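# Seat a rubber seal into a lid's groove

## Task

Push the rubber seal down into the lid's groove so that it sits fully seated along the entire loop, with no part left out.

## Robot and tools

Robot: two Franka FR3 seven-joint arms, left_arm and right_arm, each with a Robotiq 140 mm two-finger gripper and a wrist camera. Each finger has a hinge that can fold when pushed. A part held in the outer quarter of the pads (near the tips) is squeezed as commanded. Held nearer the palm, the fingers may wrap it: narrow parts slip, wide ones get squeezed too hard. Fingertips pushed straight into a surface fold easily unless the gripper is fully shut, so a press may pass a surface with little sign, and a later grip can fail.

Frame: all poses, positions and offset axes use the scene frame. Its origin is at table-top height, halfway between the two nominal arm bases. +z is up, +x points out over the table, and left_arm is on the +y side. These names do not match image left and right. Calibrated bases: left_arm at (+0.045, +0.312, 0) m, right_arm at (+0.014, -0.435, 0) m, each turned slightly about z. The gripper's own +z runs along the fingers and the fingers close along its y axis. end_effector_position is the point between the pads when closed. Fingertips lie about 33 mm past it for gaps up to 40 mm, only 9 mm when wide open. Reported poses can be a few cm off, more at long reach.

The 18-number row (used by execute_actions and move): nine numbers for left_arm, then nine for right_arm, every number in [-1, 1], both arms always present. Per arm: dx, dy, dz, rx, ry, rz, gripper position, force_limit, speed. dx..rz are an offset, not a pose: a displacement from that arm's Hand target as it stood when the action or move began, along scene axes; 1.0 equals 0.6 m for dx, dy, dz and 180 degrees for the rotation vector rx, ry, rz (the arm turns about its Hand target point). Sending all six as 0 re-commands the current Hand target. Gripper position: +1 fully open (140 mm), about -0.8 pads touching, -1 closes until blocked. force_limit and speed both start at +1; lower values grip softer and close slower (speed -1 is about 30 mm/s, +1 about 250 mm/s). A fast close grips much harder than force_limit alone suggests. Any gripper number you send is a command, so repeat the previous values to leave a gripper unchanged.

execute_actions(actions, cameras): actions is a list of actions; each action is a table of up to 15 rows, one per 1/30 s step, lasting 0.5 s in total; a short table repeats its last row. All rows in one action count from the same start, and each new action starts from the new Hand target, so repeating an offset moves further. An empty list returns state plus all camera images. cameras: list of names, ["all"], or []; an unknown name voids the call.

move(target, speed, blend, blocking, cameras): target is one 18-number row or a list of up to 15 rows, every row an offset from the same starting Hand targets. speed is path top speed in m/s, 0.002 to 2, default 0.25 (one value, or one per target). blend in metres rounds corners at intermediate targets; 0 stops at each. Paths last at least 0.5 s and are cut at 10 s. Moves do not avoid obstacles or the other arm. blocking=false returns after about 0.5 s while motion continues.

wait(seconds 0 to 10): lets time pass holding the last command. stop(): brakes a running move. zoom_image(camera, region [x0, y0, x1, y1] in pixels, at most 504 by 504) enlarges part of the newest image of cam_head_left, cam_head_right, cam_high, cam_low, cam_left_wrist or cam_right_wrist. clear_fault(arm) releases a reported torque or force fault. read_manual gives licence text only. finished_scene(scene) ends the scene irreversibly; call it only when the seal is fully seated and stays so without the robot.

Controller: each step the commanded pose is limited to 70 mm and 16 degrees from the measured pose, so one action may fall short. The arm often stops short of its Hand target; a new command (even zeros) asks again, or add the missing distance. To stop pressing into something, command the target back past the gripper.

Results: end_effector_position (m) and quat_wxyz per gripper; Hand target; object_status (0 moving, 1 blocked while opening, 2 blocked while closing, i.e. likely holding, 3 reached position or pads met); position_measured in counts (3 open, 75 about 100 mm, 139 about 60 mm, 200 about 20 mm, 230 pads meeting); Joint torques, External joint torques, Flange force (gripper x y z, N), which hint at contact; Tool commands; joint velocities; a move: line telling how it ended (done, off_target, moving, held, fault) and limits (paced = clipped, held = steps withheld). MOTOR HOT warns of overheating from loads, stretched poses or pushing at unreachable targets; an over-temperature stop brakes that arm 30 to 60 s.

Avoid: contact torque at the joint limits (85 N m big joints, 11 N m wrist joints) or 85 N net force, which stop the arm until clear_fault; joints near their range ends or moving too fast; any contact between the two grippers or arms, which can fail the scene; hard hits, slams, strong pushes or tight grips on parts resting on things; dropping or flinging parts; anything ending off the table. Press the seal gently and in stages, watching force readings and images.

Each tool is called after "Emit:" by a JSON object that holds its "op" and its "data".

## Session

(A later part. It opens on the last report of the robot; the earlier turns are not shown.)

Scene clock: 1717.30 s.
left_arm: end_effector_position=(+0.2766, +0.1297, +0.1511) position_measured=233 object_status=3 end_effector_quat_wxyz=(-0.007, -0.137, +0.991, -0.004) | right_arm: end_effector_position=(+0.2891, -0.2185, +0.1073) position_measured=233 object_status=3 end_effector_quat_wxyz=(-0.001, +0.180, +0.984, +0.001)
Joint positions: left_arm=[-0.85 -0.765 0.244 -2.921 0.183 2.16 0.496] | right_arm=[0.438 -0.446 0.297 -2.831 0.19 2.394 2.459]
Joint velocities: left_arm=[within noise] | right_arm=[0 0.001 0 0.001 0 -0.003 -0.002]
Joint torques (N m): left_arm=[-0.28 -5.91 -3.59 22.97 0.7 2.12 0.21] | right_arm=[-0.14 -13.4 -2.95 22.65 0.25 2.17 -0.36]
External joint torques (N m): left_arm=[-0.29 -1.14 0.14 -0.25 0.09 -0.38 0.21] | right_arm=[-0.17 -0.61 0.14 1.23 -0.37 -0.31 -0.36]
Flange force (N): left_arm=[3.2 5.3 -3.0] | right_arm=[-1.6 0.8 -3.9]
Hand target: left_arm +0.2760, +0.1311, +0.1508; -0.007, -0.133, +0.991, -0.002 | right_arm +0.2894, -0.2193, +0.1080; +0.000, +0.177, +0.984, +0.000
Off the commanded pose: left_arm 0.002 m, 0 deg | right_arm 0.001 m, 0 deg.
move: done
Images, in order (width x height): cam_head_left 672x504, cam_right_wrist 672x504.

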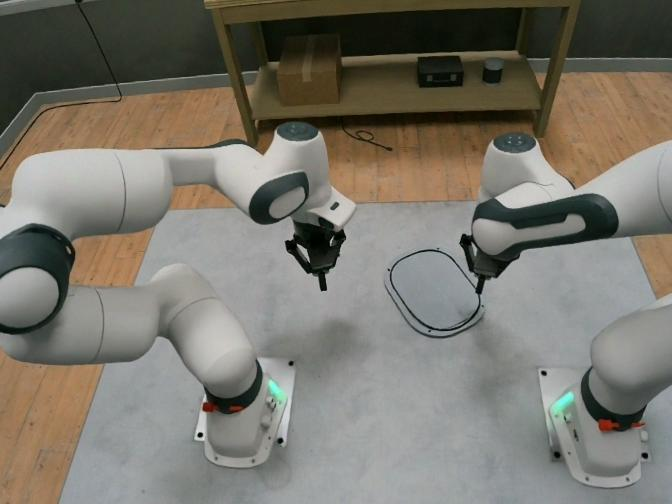

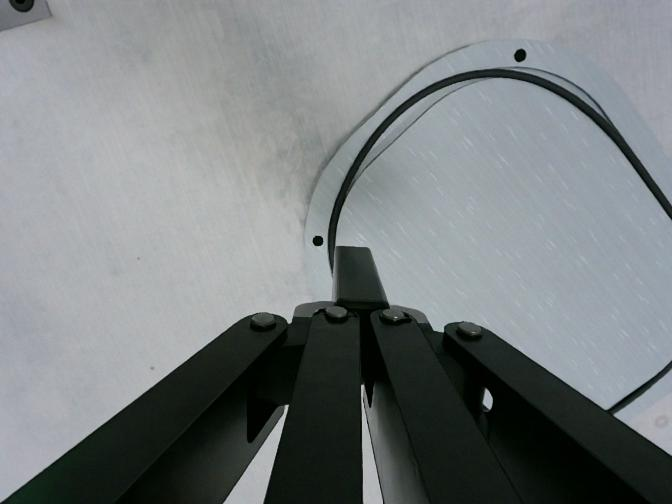

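Emit:
{"op": "move", "data": {"target": [[0,0.3,0.1,0,0,0,-1,-1,0,-0.0403,0.2297,-0.05,0,0,0,-1,-1,0],[0,0.3,0.1,0,0,0,-1,-1,0,-0.0403,0.2297,-0.1062,0,0,0,-1,-1,0],[0,0.3,0.1,0,0,0,-1,-1,0,-0.0495,0.2435,-0.1062,0,0,0,-1,-1,0],[0,0.3,0.1,0,0,0,-1,-1,0,-0.0458,0.238,-0.1108,0,0,0,-1,-1,0],[0,0.3,0.1,0,0,0,-1,-1,0,-0.0458,0.238,-0.0867,0,0,0,-1,-1,0],[0,0.3,0.1,0,0,0,-1,-1,0,-0.0713,0.2055,-0.0867,0,0,0,-1,-1,0],[0,0.3,0.1,0,0,0,-1,-1,0,-0.0713,0.2055,-0.1062,0,0,0,-1,-1,0],[0,0.3,0.1,0,0,0,-1,-1,0,-0.083,0.2172,-0.1062,0,0,0,-1,-1,0],[0,0.3,0.1,0,0,0,-1,-1,0,-0.0783,0.2125,-0.1108,0,0,0,-1,-1,0],[0,0.3,0.1,0,0,0,-1,-1,0,-0.0783,0.2125,-0.0867,0,0,0,-1,-1,0],[0,0.3,0.1,0,0,0,-1,-1,0,-0.0875,0.182,-0.0867,0,0,0,-1,-1,0],[0,0.3,0.1,0,0,0,-1,-1,0,-0.0875,0.182,-0.1062,0,0,0,-1,-1,0],[0,0.3,0.1,0,0,0,-1,-1,0,-0.1025,0.1887,-0.1062,0,0,0,-1,-1,0],[0,0.3,0.1,0,0,0,-1,-1,0,-0.0965,0.186,-0.1108,0,0,0,-1,-1,0],[0,0.3,0.1,0,0,0,-1,-1,0,0.02,0.06,0.02,0,0,0,-1,-1,0]], "speed": 0.14, "blend": [0.004,0.001,0.001,0,0.002,0.002,0.001,0.001,0,0.002,0.002,0.001,0.001,0,0], "cameras": ["cam_right_wrist","cam_head_left"]}}

Emit:
{"op": "zoom_image", "data": {"camera": "cam_right_wrist", "region": [200, 40, 600, 340]}}

Emit:
{"op": "zoom_image", "data": {"camera": "cam_head_left", "region": [370, 230, 500, 350]}}

Scene clock: 1749.73 s.
left_arm: end_effector_position=(+0.2759, +0.3096, +0.2102) position_measured=233 object_status=3 end_effector_quat_wxyz=(-0.007, -0.135, +0.991, -0.004) | right_arm: end_effector_position=(+0.3014, -0.1830, +0.1193) position_measured=233 object_status=3 end_effector_quat_wxyz=(-0.001, +0.181, +0.983, +0.001)
Joint positions: left_arm=[-0.55 -1.232 0.491 -2.908 0.45 1.694 0.837] | right_arm=[0.457 -0.365 0.319 -2.724 0.164 2.369 2.532]
Joint velocities: left_arm=[within noise] | right_arm=[-0.001 0.001 0 -0.002 0 0 -0.005]
Joint torques (N m): left_arm=[-0.31 5.64 -9.33 22.64 0.73 2.13 0.19] | right_arm=[0.25 -15.91 -3 22.96 0.28 2.21 -0.18]
External joint torques (N m): left_arm=[-0.33 -0.84 -0.07 0.49 0.01 -0.35 0.19] | right_arm=[0.2 -0.31 -0.07 1.25 -0.36 -0.27 -0.18]
Flange force (N): left_arm=[3.0 2.0 -2.4] | right_arm=[-1.6 2.1 -3.0]
Hand target: left_arm +0.2760, +0.3111, +0.2108; -0.007, -0.133, +0.991, -0.002 | right_arm +0.3014, -0.1833, +0.1200; +0.000, +0.177, +0.984, +0.000
Off the commanded pose: left_arm 0.002 m, 0 deg | right_arm 0.001 m, 0 deg.
move: done
Images, in order (width x height): cam_head_left 672x504, cam_right_wrist 672x504.

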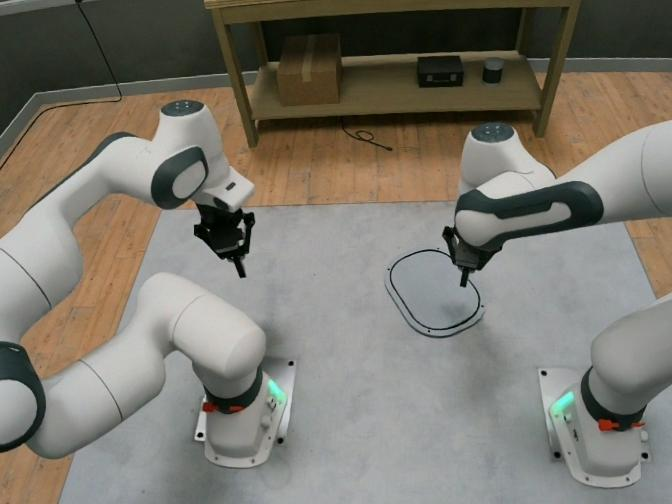

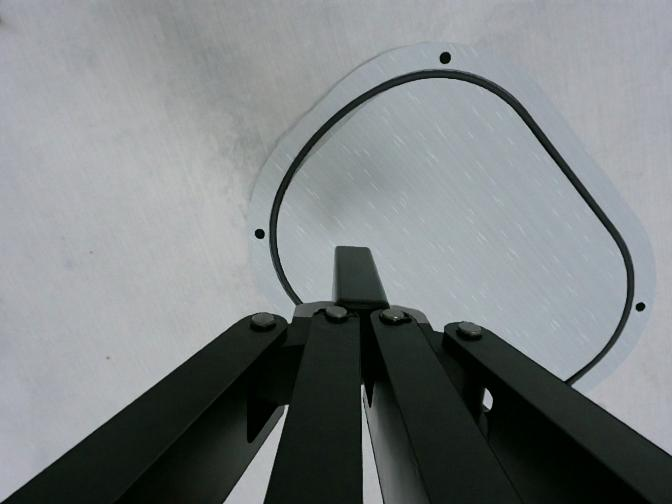

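Scaled by 1.260 from the camera's 672x504 image, which has a finer 960x720 frame.

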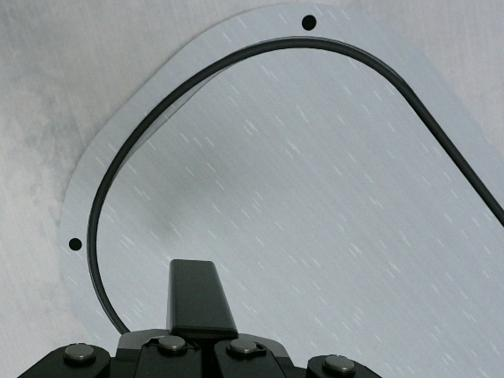

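Scaled by 3.877 from the camera's 672x504 image, which has a finer 960x720 frame.

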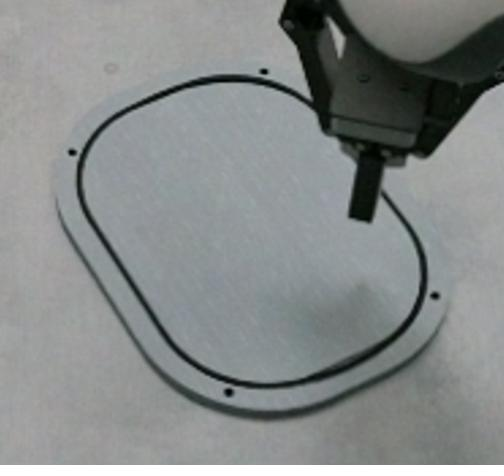

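Emit:
{"op": "move", "data": {"target": [[0,0,0,0,0,0,-1,-1,0,-0.1205,0.0413,-0.1,0,0,0,-1,-1,0],[0,0,0,0,0,0,-1,-1,0,-0.1205,0.0413,-0.1262,0,0,0,-1,-1,0],[0,0,0,0,0,0,-1,-1,0,-0.1057,0.0488,-0.1262,0,0,0,-1,-1,0],[0,0,0,0,0,0,-1,-1,0,-0.1117,0.0458,-0.1308,0,0,0,-1,-1,0],[0,0,0,0,0,0,-1,-1,0,-0.1117,0.0458,-0.1067,0,0,0,-1,-1,0],[0,0,0,0,0,0,-1,-1,0,-0.0892,-0.0237,-0.1067,0,0,0,-1,-1,0],[0,0,0,0,0,0,-1,-1,0,-0.0892,-0.0237,-0.1262,0,0,0,-1,-1,0],[0,0,0,0,0,0,-1,-1,0,-0.0743,-0.0162,-0.1262,0,0,0,-1,-1,0],[0,0,0,0,0,0,-1,-1,0,-0.0803,-0.0192,-0.1308,0,0,0,-1,-1,0],[0,0,0,0,0,0,-1,-1,0,-0.0803,-0.0192,-0.1067,0,0,0,-1,-1,0],[0,0,0,0,0,0,-1,-1,0,-0.1065,0.0098,-0.1067,0,0,0,-1,-1,0],[0,0,0,0,0,0,-1,-1,0,-0.1065,0.0098,-0.1262,0,0,0,-1,-1,0],[0,0,0,0,0,0,-1,-1,0,-0.0917,0.0173,-0.1262,0,0,0,-1,-1,0],[0,0,0,0,0,0,-1,-1,0,-0.0977,0.0143,-0.1308,0,0,0,-1,-1,0],[0,0,0,0,0,0,-1,-1,0,0,0,0.02,0,0,0.18,-1,-1,0]], "speed": 0.14, "blend": [0.004,0.001,0.001,0,0.002,0.002,0.001,0.001,0,0.002,0.002,0.001,0.001,0,0], "cameras": ["cam_right_wrist","cam_head_left"]}}

Emit:
{"op": "zoom_image", "data": {"camera": "cam_right_wrist", "region": [200, 40, 600, 340]}}

Emit:
{"op": "zoom_image", "data": {"camera": "cam_head_left", "region": [370, 230, 500, 350]}}

Scene clock: 1773.73 s.
left_arm: end_effector_position=(+0.2759, +0.3096, +0.2102) position_measured=233 object_status=3 end_effector_quat_wxyz=(-0.007, -0.135, +0.991, -0.004) | right_arm: end_effector_position=(+0.3015, -0.1828, +0.1317) position_measured=233 object_status=3 end_effector_quat_wxyz=(+0.000, -0.100, +0.995, +0.001)
Joint positions: left_arm=[-0.55 -1.232 0.491 -2.908 0.45 1.694 0.837] | right_arm=[0.637 -0.378 0.128 -2.713 0.068 2.337 2.038]
Joint velocities: left_arm=[within noise] | right_arm=[0 0.001 -0.001 0 -0.001 0 -0.006]
Joint torques (N m): left_arm=[-0.28 5.62 -9.32 22.68 0.76 2.13 0.15] | right_arm=[0.31 -16.45 -1.29 23.55 0.26 2.2 -0.24]
External joint torques (N m): left_arm=[-0.31 -0.86 -0.09 0.65 0.05 -0.34 0.15] | right_arm=[0.31 -0.06 0.19 1.34 -0.37 -0.27 -0.24]
Flange force (N): left_arm=[2.8 2.0 -2.7] | right_arm=[-3.2 1.7 -2.5]
Hand target: left_arm +0.2760, +0.3111, +0.2108; -0.007, -0.133, +0.991, -0.002 | right_arm +0.3014, -0.1833, +0.1320; +0.000, -0.104, +0.995, +0.000
Off the commanded pose: left_arm 0.002 m, 0 deg | right_arm 0.001 m, 0 deg.
move: done
Images, in order (width x height): cam_head_left 672x504, cam_right_wrist 672x504.

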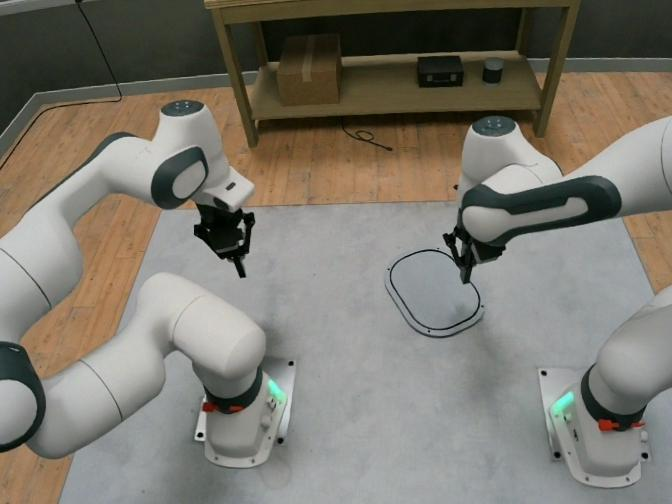

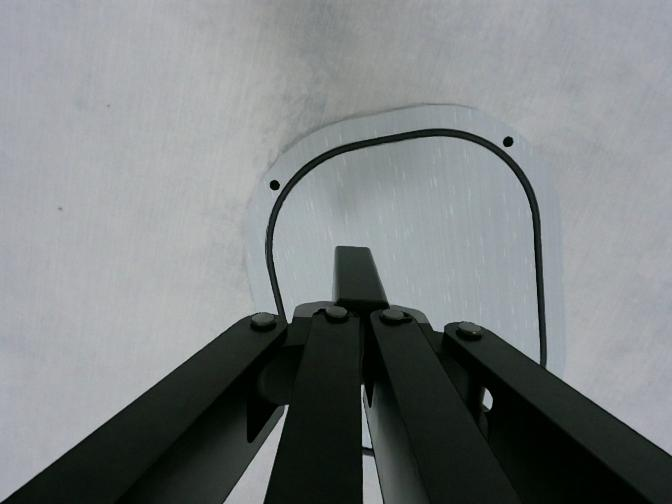

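Scaled by 1.260 from the camera's 672x504 image, which has a finer 960x720 frame.

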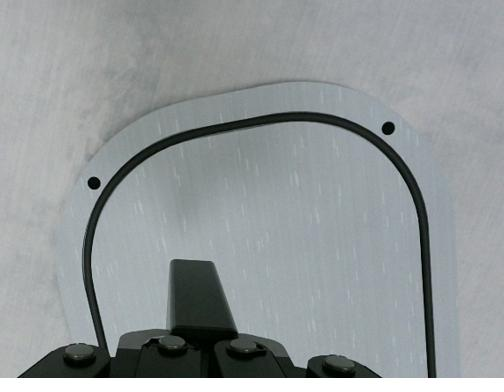

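Scaled by 3.877 from the camera's 672x504 image, which has a finer 960x720 frame.

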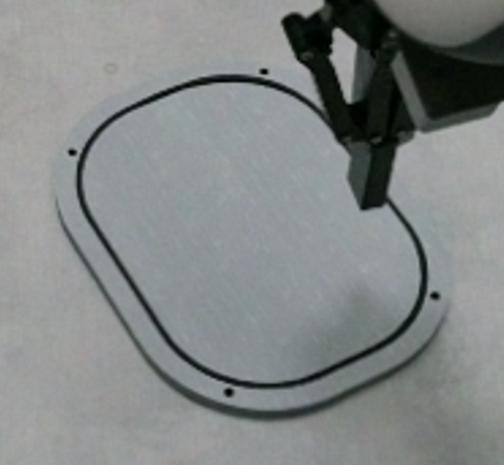

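Emit:
{"op": "move", "data": {"target": [0,0,0,0,0,0,-1,-1,0,-0.03,-0.35,0.25,0,0,0,-1,-1,0], "cameras": ["cam_head_left","cam_low","cam_right_wrist"]}}

Emit:
{"op": "zoom_image", "data": {"camera": "cam_low", "region": [185, 210, 325, 275]}}

Emit:
{"op": "zoom_image", "data": {"camera": "cam_head_left", "region": [375, 240, 495, 345]}}

Scene clock: 1782.33 s.
left_arm: end_effector_position=(+0.2759, +0.3096, +0.2102) position_measured=233 object_status=3 end_effector_quat_wxyz=(-0.007, -0.135, +0.991, -0.004) | right_arm: end_effector_position=(+0.2837, -0.3923, +0.2814) position_measured=233 object_status=3 end_effector_quat_wxyz=(+0.000, -0.101, +0.995, +0.001)
Joint positions: left_arm=[-0.55 -1.232 0.491 -2.908 0.45 1.694 0.837] | right_arm=[0.471 -0.963 -0.203 -2.684 -0.167 1.728 1.706]
Joint velocities: left_arm=[within noise] | right_arm=[0 0 0.001 0 0 0 -0.005]
Joint torques (N m): left_arm=[-0.27 5.68 -9.35 22.68 0.75 2.14 0.21] | right_arm=[0.34 -0.53 3.4 25.66 0.43 2.2 -0.24]
External joint torques (N m): left_arm=[-0.27 -0.82 -0.08 0.54 0.03 -0.35 0.21] | right_arm=[0.33 -0.14 0.21 1.26 -0.4 -0.26 -0.24]
Flange force (N): left_arm=[2.9 2.1 -2.4] | right_arm=[-1.3 -0.6 -3.9]
Hand target: left_arm +0.2760, +0.3111, +0.2108; -0.007, -0.133, +0.991, -0.002 | right_arm +0.2834, -0.3933, +0.2820; +0.000, -0.104, +0.995, +0.000
Off the commanded pose: left_arm 0.002 m, 0 deg | right_arm 0.001 m, 0 deg.
move: done
Images, in order (width x height): cam_head_left 672x504, cam_low 672x504, cam_right_wrist 672x504.

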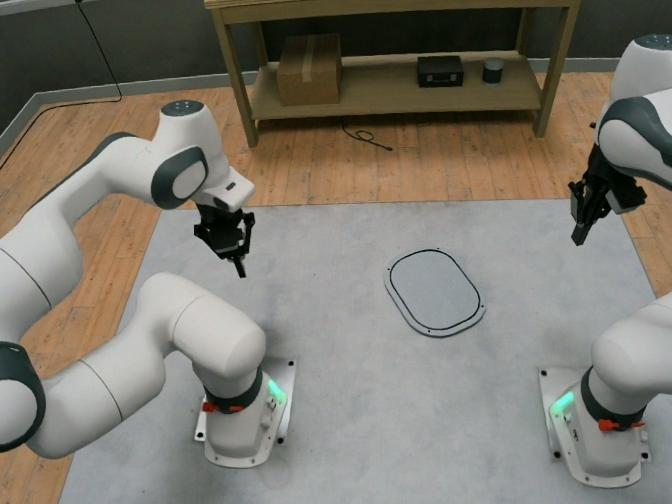

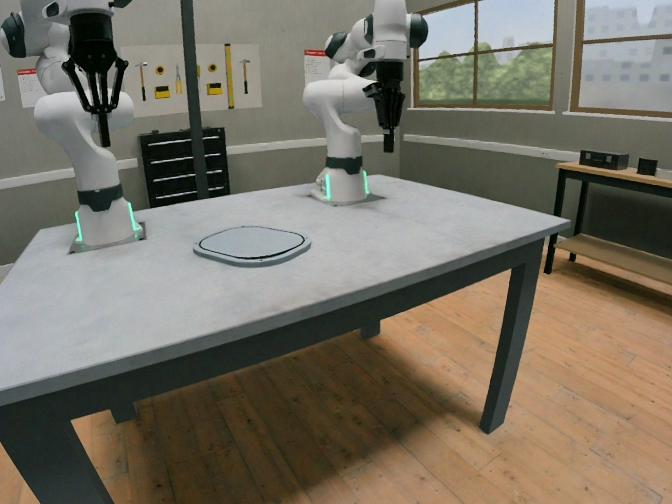

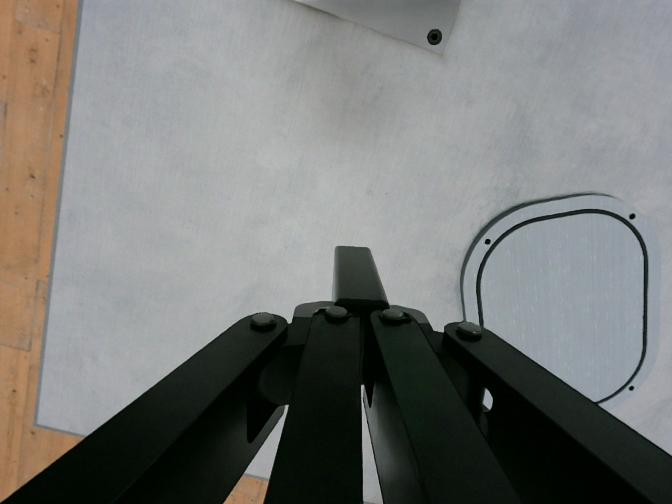

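Scaled by 3.600 from the camera's 672x504 image, which has a finer 960x720 frame.

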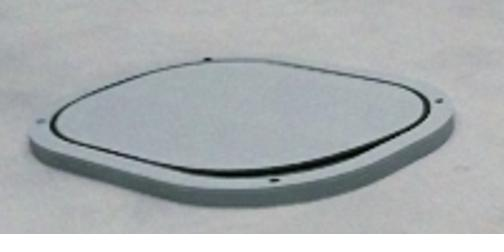

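Scaled by 4.200 from the camera's 672x504 image, which has a finer 960x720 frame.

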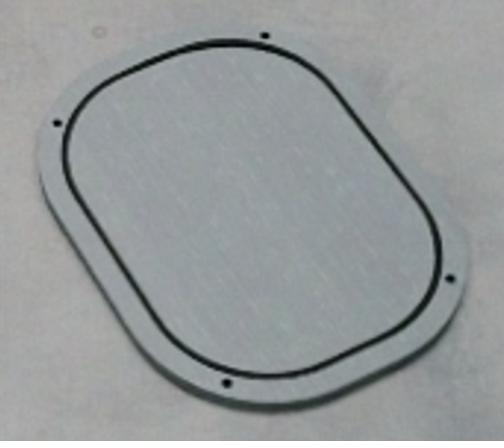

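Emit:
{"op": "move", "data": {"target": [[0,0,0,0,0,0,-1,-1,0,0.15,0.2,-0.1,0,0,0,-1,-1,0],[0,0,0,0,0,0,-1,-1,0,0.2867,0.5222,-0.3033,0,0,0,-1,-1,0]], "blend": [0.03,0], "cameras": ["cam_right_wrist"]}}

Emit:
{"op": "zoom_image", "data": {"camera": "cam_right_wrist", "region": [150, 50, 550, 300]}}

Scene clock: 1789.83 s.
left_arm: end_effector_position=(+0.2759, +0.3096, +0.2102) position_measured=233 object_status=3 end_effector_quat_wxyz=(-0.007, -0.135, +0.991, -0.004) | right_arm: end_effector_position=(+0.4546, -0.0805, +0.1005) position_measured=233 object_status=3 end_effector_quat_wxyz=(-0.001, -0.106, +0.994, +0.000)
Joint positions: left_arm=[-0.55 -1.232 0.491 -2.908 0.45 1.694 0.837] | right_arm=[0.72 0.204 -0.002 -2.132 0.002 2.334 2.034]
Joint velocities: left_arm=[within noise] | right_arm=[0.001 0 0.001 0.001 0 0 0.007]
Joint torques (N m): left_arm=[-0.32 5.65 -9.31 22.66 0.74 2.14 0.16] | right_arm=[0.27 -37.21 0.59 23.5 0.61 2.55 0.14]
External joint torques (N m): left_arm=[-0.37 -0.87 -0.08 0.55 0.01 -0.34 0.16] | right_arm=[0.26 -0.22 0.39 1.33 -0.02 0.11 0.14]
Flange force (N): left_arm=[3.0 1.9 -2.5] | right_arm=[-3.5 2.7 -1.0]
Hand target: left_arm +0.2760, +0.3111, +0.2108; -0.007, -0.133, +0.991, -0.002 | right_arm +0.4554, -0.0800, +0.1000; +0.000, -0.104, +0.995, +0.000
Off the commanded pose: left_arm 0.002 m, 0 deg | right_arm 0.001 m, 0 deg.
move: done
Images, in order (width x height): cam_right_wrist 672x504.

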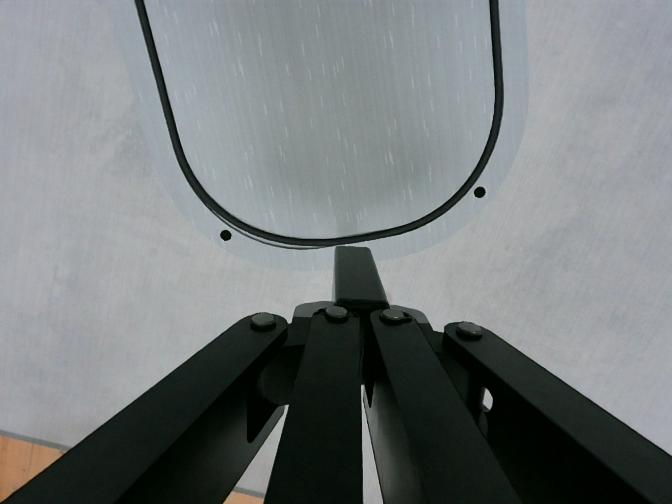

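Scaled by 1.260 from the camera's 672x504 image, which has a finer 960x720 frame.

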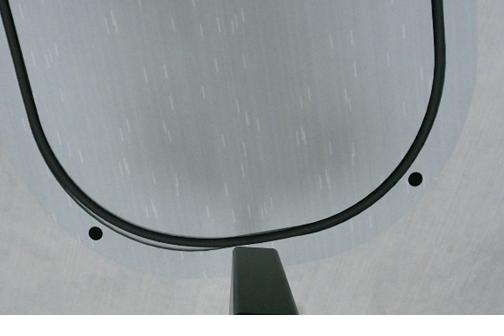

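Emit:
{"op": "move", "data": {"target": [[0,0,0,0,0,0,-1,-1,0,0.0075,-0.1057,-0.0767,0,0,0,-1,-1,0],[0,0,0,0,0,0,-1,-1,0,0.0075,-0.1057,-0.0983,0,0,0,-1,-1,0],[0,0,0,0,0,0,-1,-1,0,0.0182,-0.1137,-0.0983,0,0,0,-1,-1,0],[0,0,0,0,0,0,-1,-1,0,0.0142,-0.1107,-0.105,0,0,0,-1,-1,0],[0,0,0,0,0,0,-1,-1,0,0.0142,-0.1107,-0.0767,0,0,0,-1,-1,0],[0,0,0,0,0,0,-1,-1,0,0.014,-0.0765,-0.0767,0,0,0,-1,-1,0],[0,0,0,0,0,0,-1,-1,0,0.014,-0.0765,-0.0983,0,0,0,-1,-1,0],[0,0,0,0,0,0,-1,-1,0,0.0263,-0.0813,-0.0983,0,0,0,-1,-1,0],[0,0,0,0,0,0,-1,-1,0,0.0217,-0.0795,-0.105,0,0,0,-1,-1,0],[0,0,0,0,0,0,-1,-1,0,0.0217,-0.0795,-0.0767,0,0,0,-1,-1,0],[0,0,0,0,0,0,-1,-1,0,0.012,-0.0463,-0.0767,0,0,0,-1,-1,0],[0,0,0,0,0,0,-1,-1,0,0.012,-0.0463,-0.0983,0,0,0,-1,-1,0],[0,0,0,0,0,0,-1,-1,0,0.0248,-0.045,-0.0983,0,0,0,-1,-1,0],[0,0,0,0,0,0,-1,-1,0,0.02,-0.0455,-0.105,0,0,0,-1,-1,0],[0,0,0,0,0,0,-1,-1,0,0,0,0,0,0,0,-1,-1,0]], "speed": 0.1, "blend": [0.002,0.001,0.001,0,0.002,0.002,0.001,0.001,0,0.002,0.002,0.001,0.001,0,0]}}

Emit:
{"op": "move", "data": {"target": [[0,0,0,0,0,0,-1,-1,0,0.0105,-0.0175,-0.0767,0,0,0,-1,-1,0],[0,0,0,0,0,0,-1,-1,0,0.0105,-0.0175,-0.105,0,0,0,-1,-1,0],[0,0,0,0,0,0,-1,-1,0,0.0105,-0.0175,-0.0767,0,0,0,-1,-1,0],[0,0,0,0,0,0,-1,-1,0,-0.004,0.0125,-0.0767,0,0,0,-1,-1,0],[0,0,0,0,0,0,-1,-1,0,-0.004,0.0125,-0.105,0,0,0,-1,-1,0],[0,0,0,0,0,0,-1,-1,0,-0.004,0.0125,-0.0767,0,0,0,-1,-1,0],[0,0,0,0,0,0,-1,-1,0,-0.025,0.04,-0.0767,0,0,0,-1,-1,0],[0,0,0,0,0,0,-1,-1,0,-0.025,0.04,-0.105,0,0,0,-1,-1,0],[0,0,0,0,0,0,-1,-1,0,0,0,0,0,0,0,-1,-1,0]], "speed": 0.1, "blend": [0.002,0,0.002,0.002,0,0.002,0.002,0,0], "cameras": ["cam_right_wrist","cam_low"]}}

Emit:
{"op": "zoom_image", "data": {"camera": "cam_right_wrist", "region": [150, 50, 550, 300]}}

Emit:
{"op": "zoom_image", "data": {"camera": "cam_low", "region": [185, 210, 325, 275]}}

Scene clock: 1818.03 s.
left_arm: end_effector_position=(+0.2759, +0.3096, +0.2102) position_measured=233 object_status=3 end_effector_quat_wxyz=(-0.007, -0.135, +0.991, -0.004) | right_arm: end_effector_position=(+0.4557, -0.0793, +0.0999) position_measured=233 object_status=3 end_effector_quat_wxyz=(+0.000, -0.105, +0.994, +0.001)
Joint positions: left_arm=[-0.55 -1.232 0.491 -2.908 0.45 1.694 0.837] | right_arm=[0.723 0.206 -0.004 -2.132 0.004 2.34 2.034]
Joint velocities: left_arm=[within noise] | right_arm=[-0.001 0.001 0 0 -0.001 -0.002 0.005]
Joint torques (N m): left_arm=[-0.25 5.67 -9.35 22.63 0.76 2.12 0.18] | right_arm=[0.19 -38.03 0.72 23.29 0.32 2.12 0.04]
External joint torques (N m): left_arm=[-0.21 -0.88 -0.09 0.57 0.05 -0.36 0.18] | right_arm=[0.09 -1.06 0.45 1.18 -0.31 -0.33 0.04]
Flange force (N): left_arm=[3.1 2.4 -2.4] | right_arm=[-1.6 1.4 -3.3]
Hand target: left_arm +0.2760, +0.3111, +0.2108; -0.007, -0.133, +0.991, -0.002 | right_arm +0.4554, -0.0800, +0.1000; +0.000, -0.104, +0.995, +0.000
Off the commanded pose: left_arm 0.002 m, 0 deg | right_arm 0.001 m, 0 deg.
move: done

Scene clock: 1822.33 s.
left_arm: end_effector_position=(+0.2759, +0.3096, +0.2102) position_measured=233 object_status=3 end_effector_quat_wxyz=(-0.007, -0.135, +0.991, -0.004) | right_arm: end_effector_position=(+0.4559, -0.0790, +0.1000) position_measured=233 object_status=3 end_effector_quat_wxyz=(+0.001, -0.102, +0.995, +0.000)
Joint positions: left_arm=[-0.55 -1.232 0.491 -2.908 0.45 1.694 0.837] | right_arm=[0.736 0.206 -0.016 -2.131 0.003 2.34 2.042]
Joint velocities: left_arm=[within noise] | right_arm=[0 0.001 0.002 -0.001 0 -0.002 -0.005]
Joint torques (N m): left_arm=[-0.3 5.64 -9.35 22.68 0.74 2.13 0.21] | right_arm=[-0.28 -38.04 0.89 23.05 0.61 2.15 -0.23]
External joint torques (N m): left_arm=[-0.31 -0.89 -0.08 0.64 0.03 -0.34 0.21] | right_arm=[-0.3 -0.88 0.78 0.83 -0.02 -0.32 -0.23]
Flange force (N): left_arm=[2.9 2.2 -2.7] | right_arm=[-1.2 0.3 -2.7]
Hand target: left_arm +0.2760, +0.3111, +0.2108; -0.007, -0.133, +0.991, -0.002 | right_arm +0.4554, -0.0800, +0.1000; +0.000, -0.104, +0.995, +0.000
Off the commanded pose: left_arm 0.002 m, 0 deg | right_arm 0.001 m, 0 deg.
move: done
Images, in order (width x height): cam_low 672x504, cam_right_wrist 672x504.

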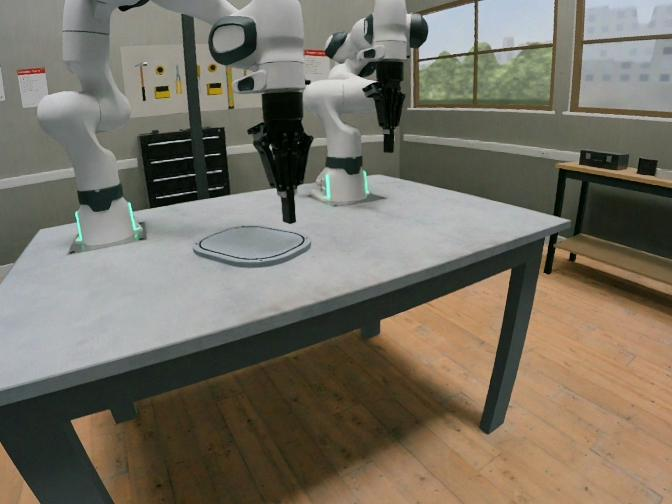

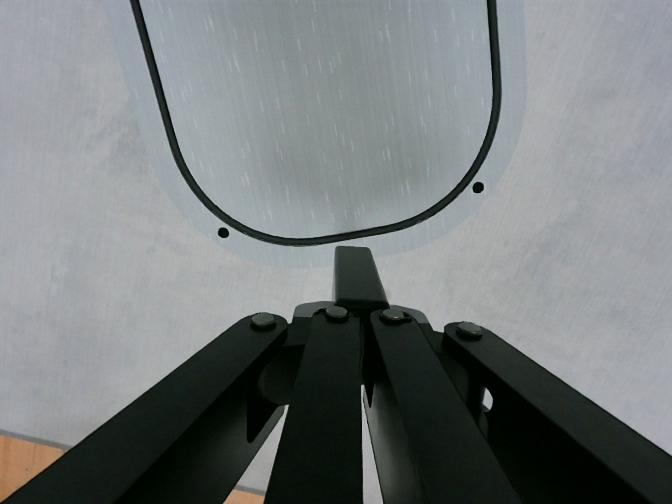

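Scaled by 1.260 from the camera's 672x504 image, which has a finer 960x720 frame.

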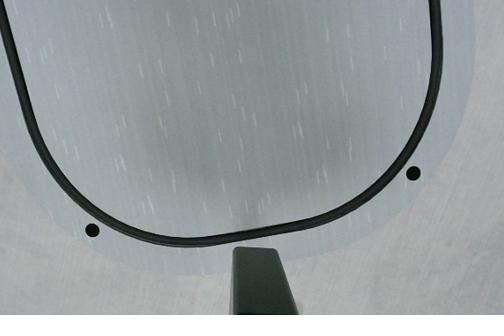

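Scaled by 3.600 from the camera's 672x504 image, which has a finer 960x720 frame.

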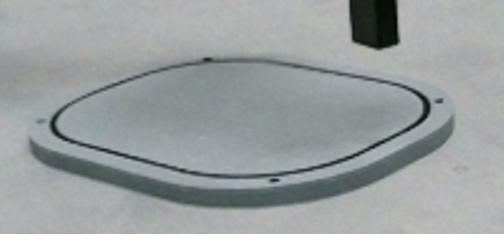

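Emit:
{"op": "move", "data": {"target": [[0,0,0,0,0,0,-1,-1,0,-0.0335,0.0637,-0.0767,0,0,0,-1,-1,0],[0,0,0,0,0,0,-1,-1,0,-0.0335,0.0637,-0.103,0,0,0,-1,-1,0],[0,0,0,0,0,0,-1,-1,0,-0.0335,0.0637,-0.0767,0,0,0,-1,-1,0],[0,0,0,0,0,0,-1,-1,0,-0.0645,0.0863,-0.0767,0,0,0,-1,-1,0],[0,0,0,0,0,0,-1,-1,0,-0.0645,0.0863,-0.103,0,0,0,-1,-1,0],[0,0,0,0,0,0,-1,-1,0,-0.0645,0.0863,-0.0767,0,0,0,-1,-1,0],[0,0,0,0,0,0,-1,-1,0,-0.0962,0.0962,-0.0767,0,0,0,-1,-1,0],[0,0,0,0,0,0,-1,-1,0,-0.0962,0.0962,-0.103,0,0,0,-1,-1,0],[0,0,0,0,0,0,-1,-1,0,-0.0962,0.0962,-0.0767,0,0,0,-1,-1,0],[0,0,0,0,0,0,-1,-1,0,-0.1235,0.096,-0.0767,0,0,0,-1,-1,0],[0,0,0,0,0,0,-1,-1,0,-0.1235,0.096,-0.103,0,0,0,-1,-1,0],[0,0,0,0,0,0,-1,-1,0,-0.1235,0.0,0,0,0,0,-1,-1,0]], "speed": 0.12, "blend": [0.002,0,0.002,0.002,0,0.002,0.002,0,0.002,0.002,0,0]}}

Emit:
{"op": "move", "data": {"target": [[0,0,0,0,0,0,-1,-1,0,-0.1035,-0.2292,-0.0733,0,0,0,-1,-1,0],[0,0,0,0,0,0,-1,-1,0,-0.1035,-0.2292,-0.0965,0,0,0,-1,-1,0],[0,0,0,0,0,0,-1,-1,0,-0.1035,-0.2292,-0.0733,0,0,0,-1,-1,0],[0,0,0,0,0,0,-1,-1,0,-0.1305,-0.2425,-0.0733,0,0,0,-1,-1,0],[0,0,0,0,0,0,-1,-1,0,-0.1305,-0.2425,-0.0965,0,0,0,-1,-1,0],[0,0,0,0,0,0,-1,-1,0,-0.1305,-0.2425,-0.0733,0,0,0,-1,-1,0],[0,0,0,0,0,0,-1,-1,0,-0.154,-0.2408,-0.0733,0,0,0,-1,-1,0],[0,0,0,0,0,0,-1,-1,0,-0.154,-0.2408,-0.0965,0,0,0,-1,-1,0],[0,0,0,0,0,0,-1,-1,0,-0.154,-0.2408,-0.0733,0,0,0,-1,-1,0],[0,0,0,0,0,0,-1,-1,0,-0.1755,-0.2325,-0.0733,0,0,0,-1,-1,0],[0,0,0,0,0,0,-1,-1,0,-0.1755,-0.2325,-0.0965,0,0,0,-1,-1,0],[0,0,0,0,0,0,-1,-1,0,-0.15,-0.15,0.1,0,0,0,-1,-1,0]], "speed": 0.12, "blend": [0.002,0,0.002,0.002,0,0.002,0.002,0,0.002,0.002,0,0], "cameras": ["cam_right_wrist","cam_low"]}}

Emit:
{"op": "zoom_image", "data": {"camera": "cam_low", "region": [185, 210, 325, 275]}}

Scene clock: 1849.20 s.
left_arm: end_effector_position=(+0.2759, +0.3096, +0.2102) position_measured=233 object_status=3 end_effector_quat_wxyz=(-0.007, -0.135, +0.991, -0.004) | right_arm: end_effector_position=(+0.3818, -0.0784, +0.1000) position_measured=233 object_status=3 end_effector_quat_wxyz=(+0.001, -0.103, +0.995, +0.000)
Joint positions: left_arm=[-0.55 -1.232 0.491 -2.908 0.45 1.694 0.837] | right_arm=[0.835 0.062 -0.023 -2.33 0.001 2.394 2.134]
Joint velocities: left_arm=[within noise] | right_arm=[0 0 -0.001 0.001 0 -0.001 -0.005]
Joint torques (N m): left_arm=[-0.3 5.69 -9.32 22.66 0.74 2.13 0.22] | right_arm=[-0.26 -33.02 0.75 22.03 0.6 2.1 -0.17]
External joint torques (N m): left_arm=[-0.34 -0.79 -0.06 0.52 0.02 -0.35 0.22] | right_arm=[-0.23 -1.35 0.75 0.41 0 -0.38 -0.17]
Flange force (N): left_arm=[2.7 1.9 -2.4] | right_arm=[1.6 -0.9 -3.7]
Hand target: left_arm +0.2760, +0.3111, +0.2108; -0.007, -0.133, +0.991, -0.002 | right_arm +0.3813, -0.0800, +0.1000; +0.000, -0.104, +0.995, +0.000
Off the commanded pose: left_arm 0.002 m, 0 deg | right_arm 0.002 m, 0 deg.
move: done

Scene clock: 1855.00 s.
left_arm: end_effector_position=(+0.2759, +0.3096, +0.2102) position_measured=233 object_status=3 end_effector_quat_wxyz=(-0.007, -0.135, +0.991, -0.004) | right_arm: end_effector_position=(+0.2925, -0.1704, +0.1596) position_measured=233 object_status=3 end_effector_quat_wxyz=(+0.001, -0.107, +0.994, -0.001)
Joint positions: left_arm=[-0.55 -1.232 0.491 -2.908 0.45 1.694 0.837] | right_arm=[0.811 -0.423 -0.008 -2.673 -0.008 2.251 2.124]
Joint velocities: left_arm=[within noise] | right_arm=[-0.002 0 -0.001 -0.002 -0.001 -0.005 0.004]
Joint torques (N m): left_arm=[-0.3 5.67 -9.37 22.65 0.76 2.13 0.15] | right_arm=[-0.11 -15.95 0.63 24.37 1.01 2.13 0.06]
External joint torques (N m): left_arm=[-0.34 -0.87 -0.13 0.62 0.04 -0.34 0.15] | right_arm=[-0.1 -0.01 0.97 1.32 0.32 -0.34 0.06]
Flange force (N): left_arm=[3.0 1.9 -2.7] | right_arm=[-2.2 3.3 -2.9]
Hand target: left_arm +0.2760, +0.3111, +0.2108; -0.007, -0.133, +0.991, -0.002 | right_arm +0.2913, -0.1700, +0.1600; +0.000, -0.104, +0.995, +0.000
Off the commanded pose: left_arm 0.002 m, 0 deg | right_arm 0.001 m, 0 deg.
move: done
Images, in order (width x height): cam_low 672x504, cam_right_wrist 672x504.

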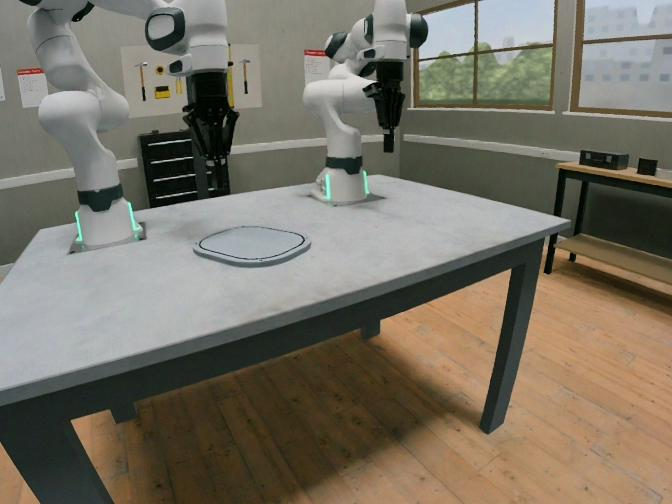

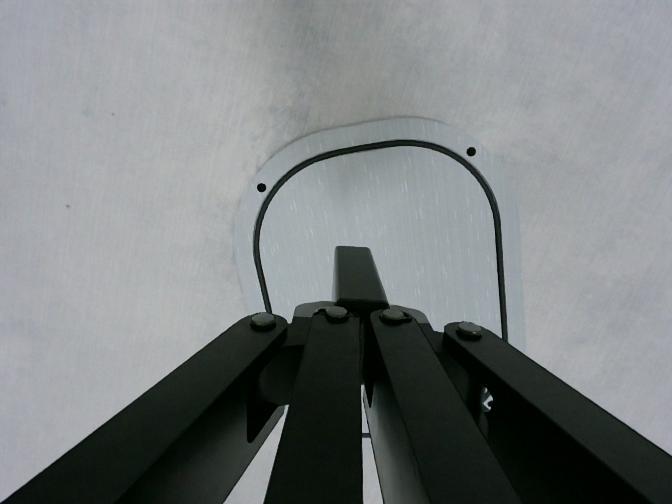

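Scaled by 3.600 from the camera's 672x504 image, which has a finer 960x720 frame.

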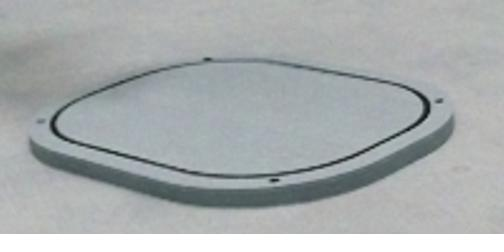

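Emit:
{"op": "finished_scene", "data": {"scene": 1}}

The scene is finished: the task was done.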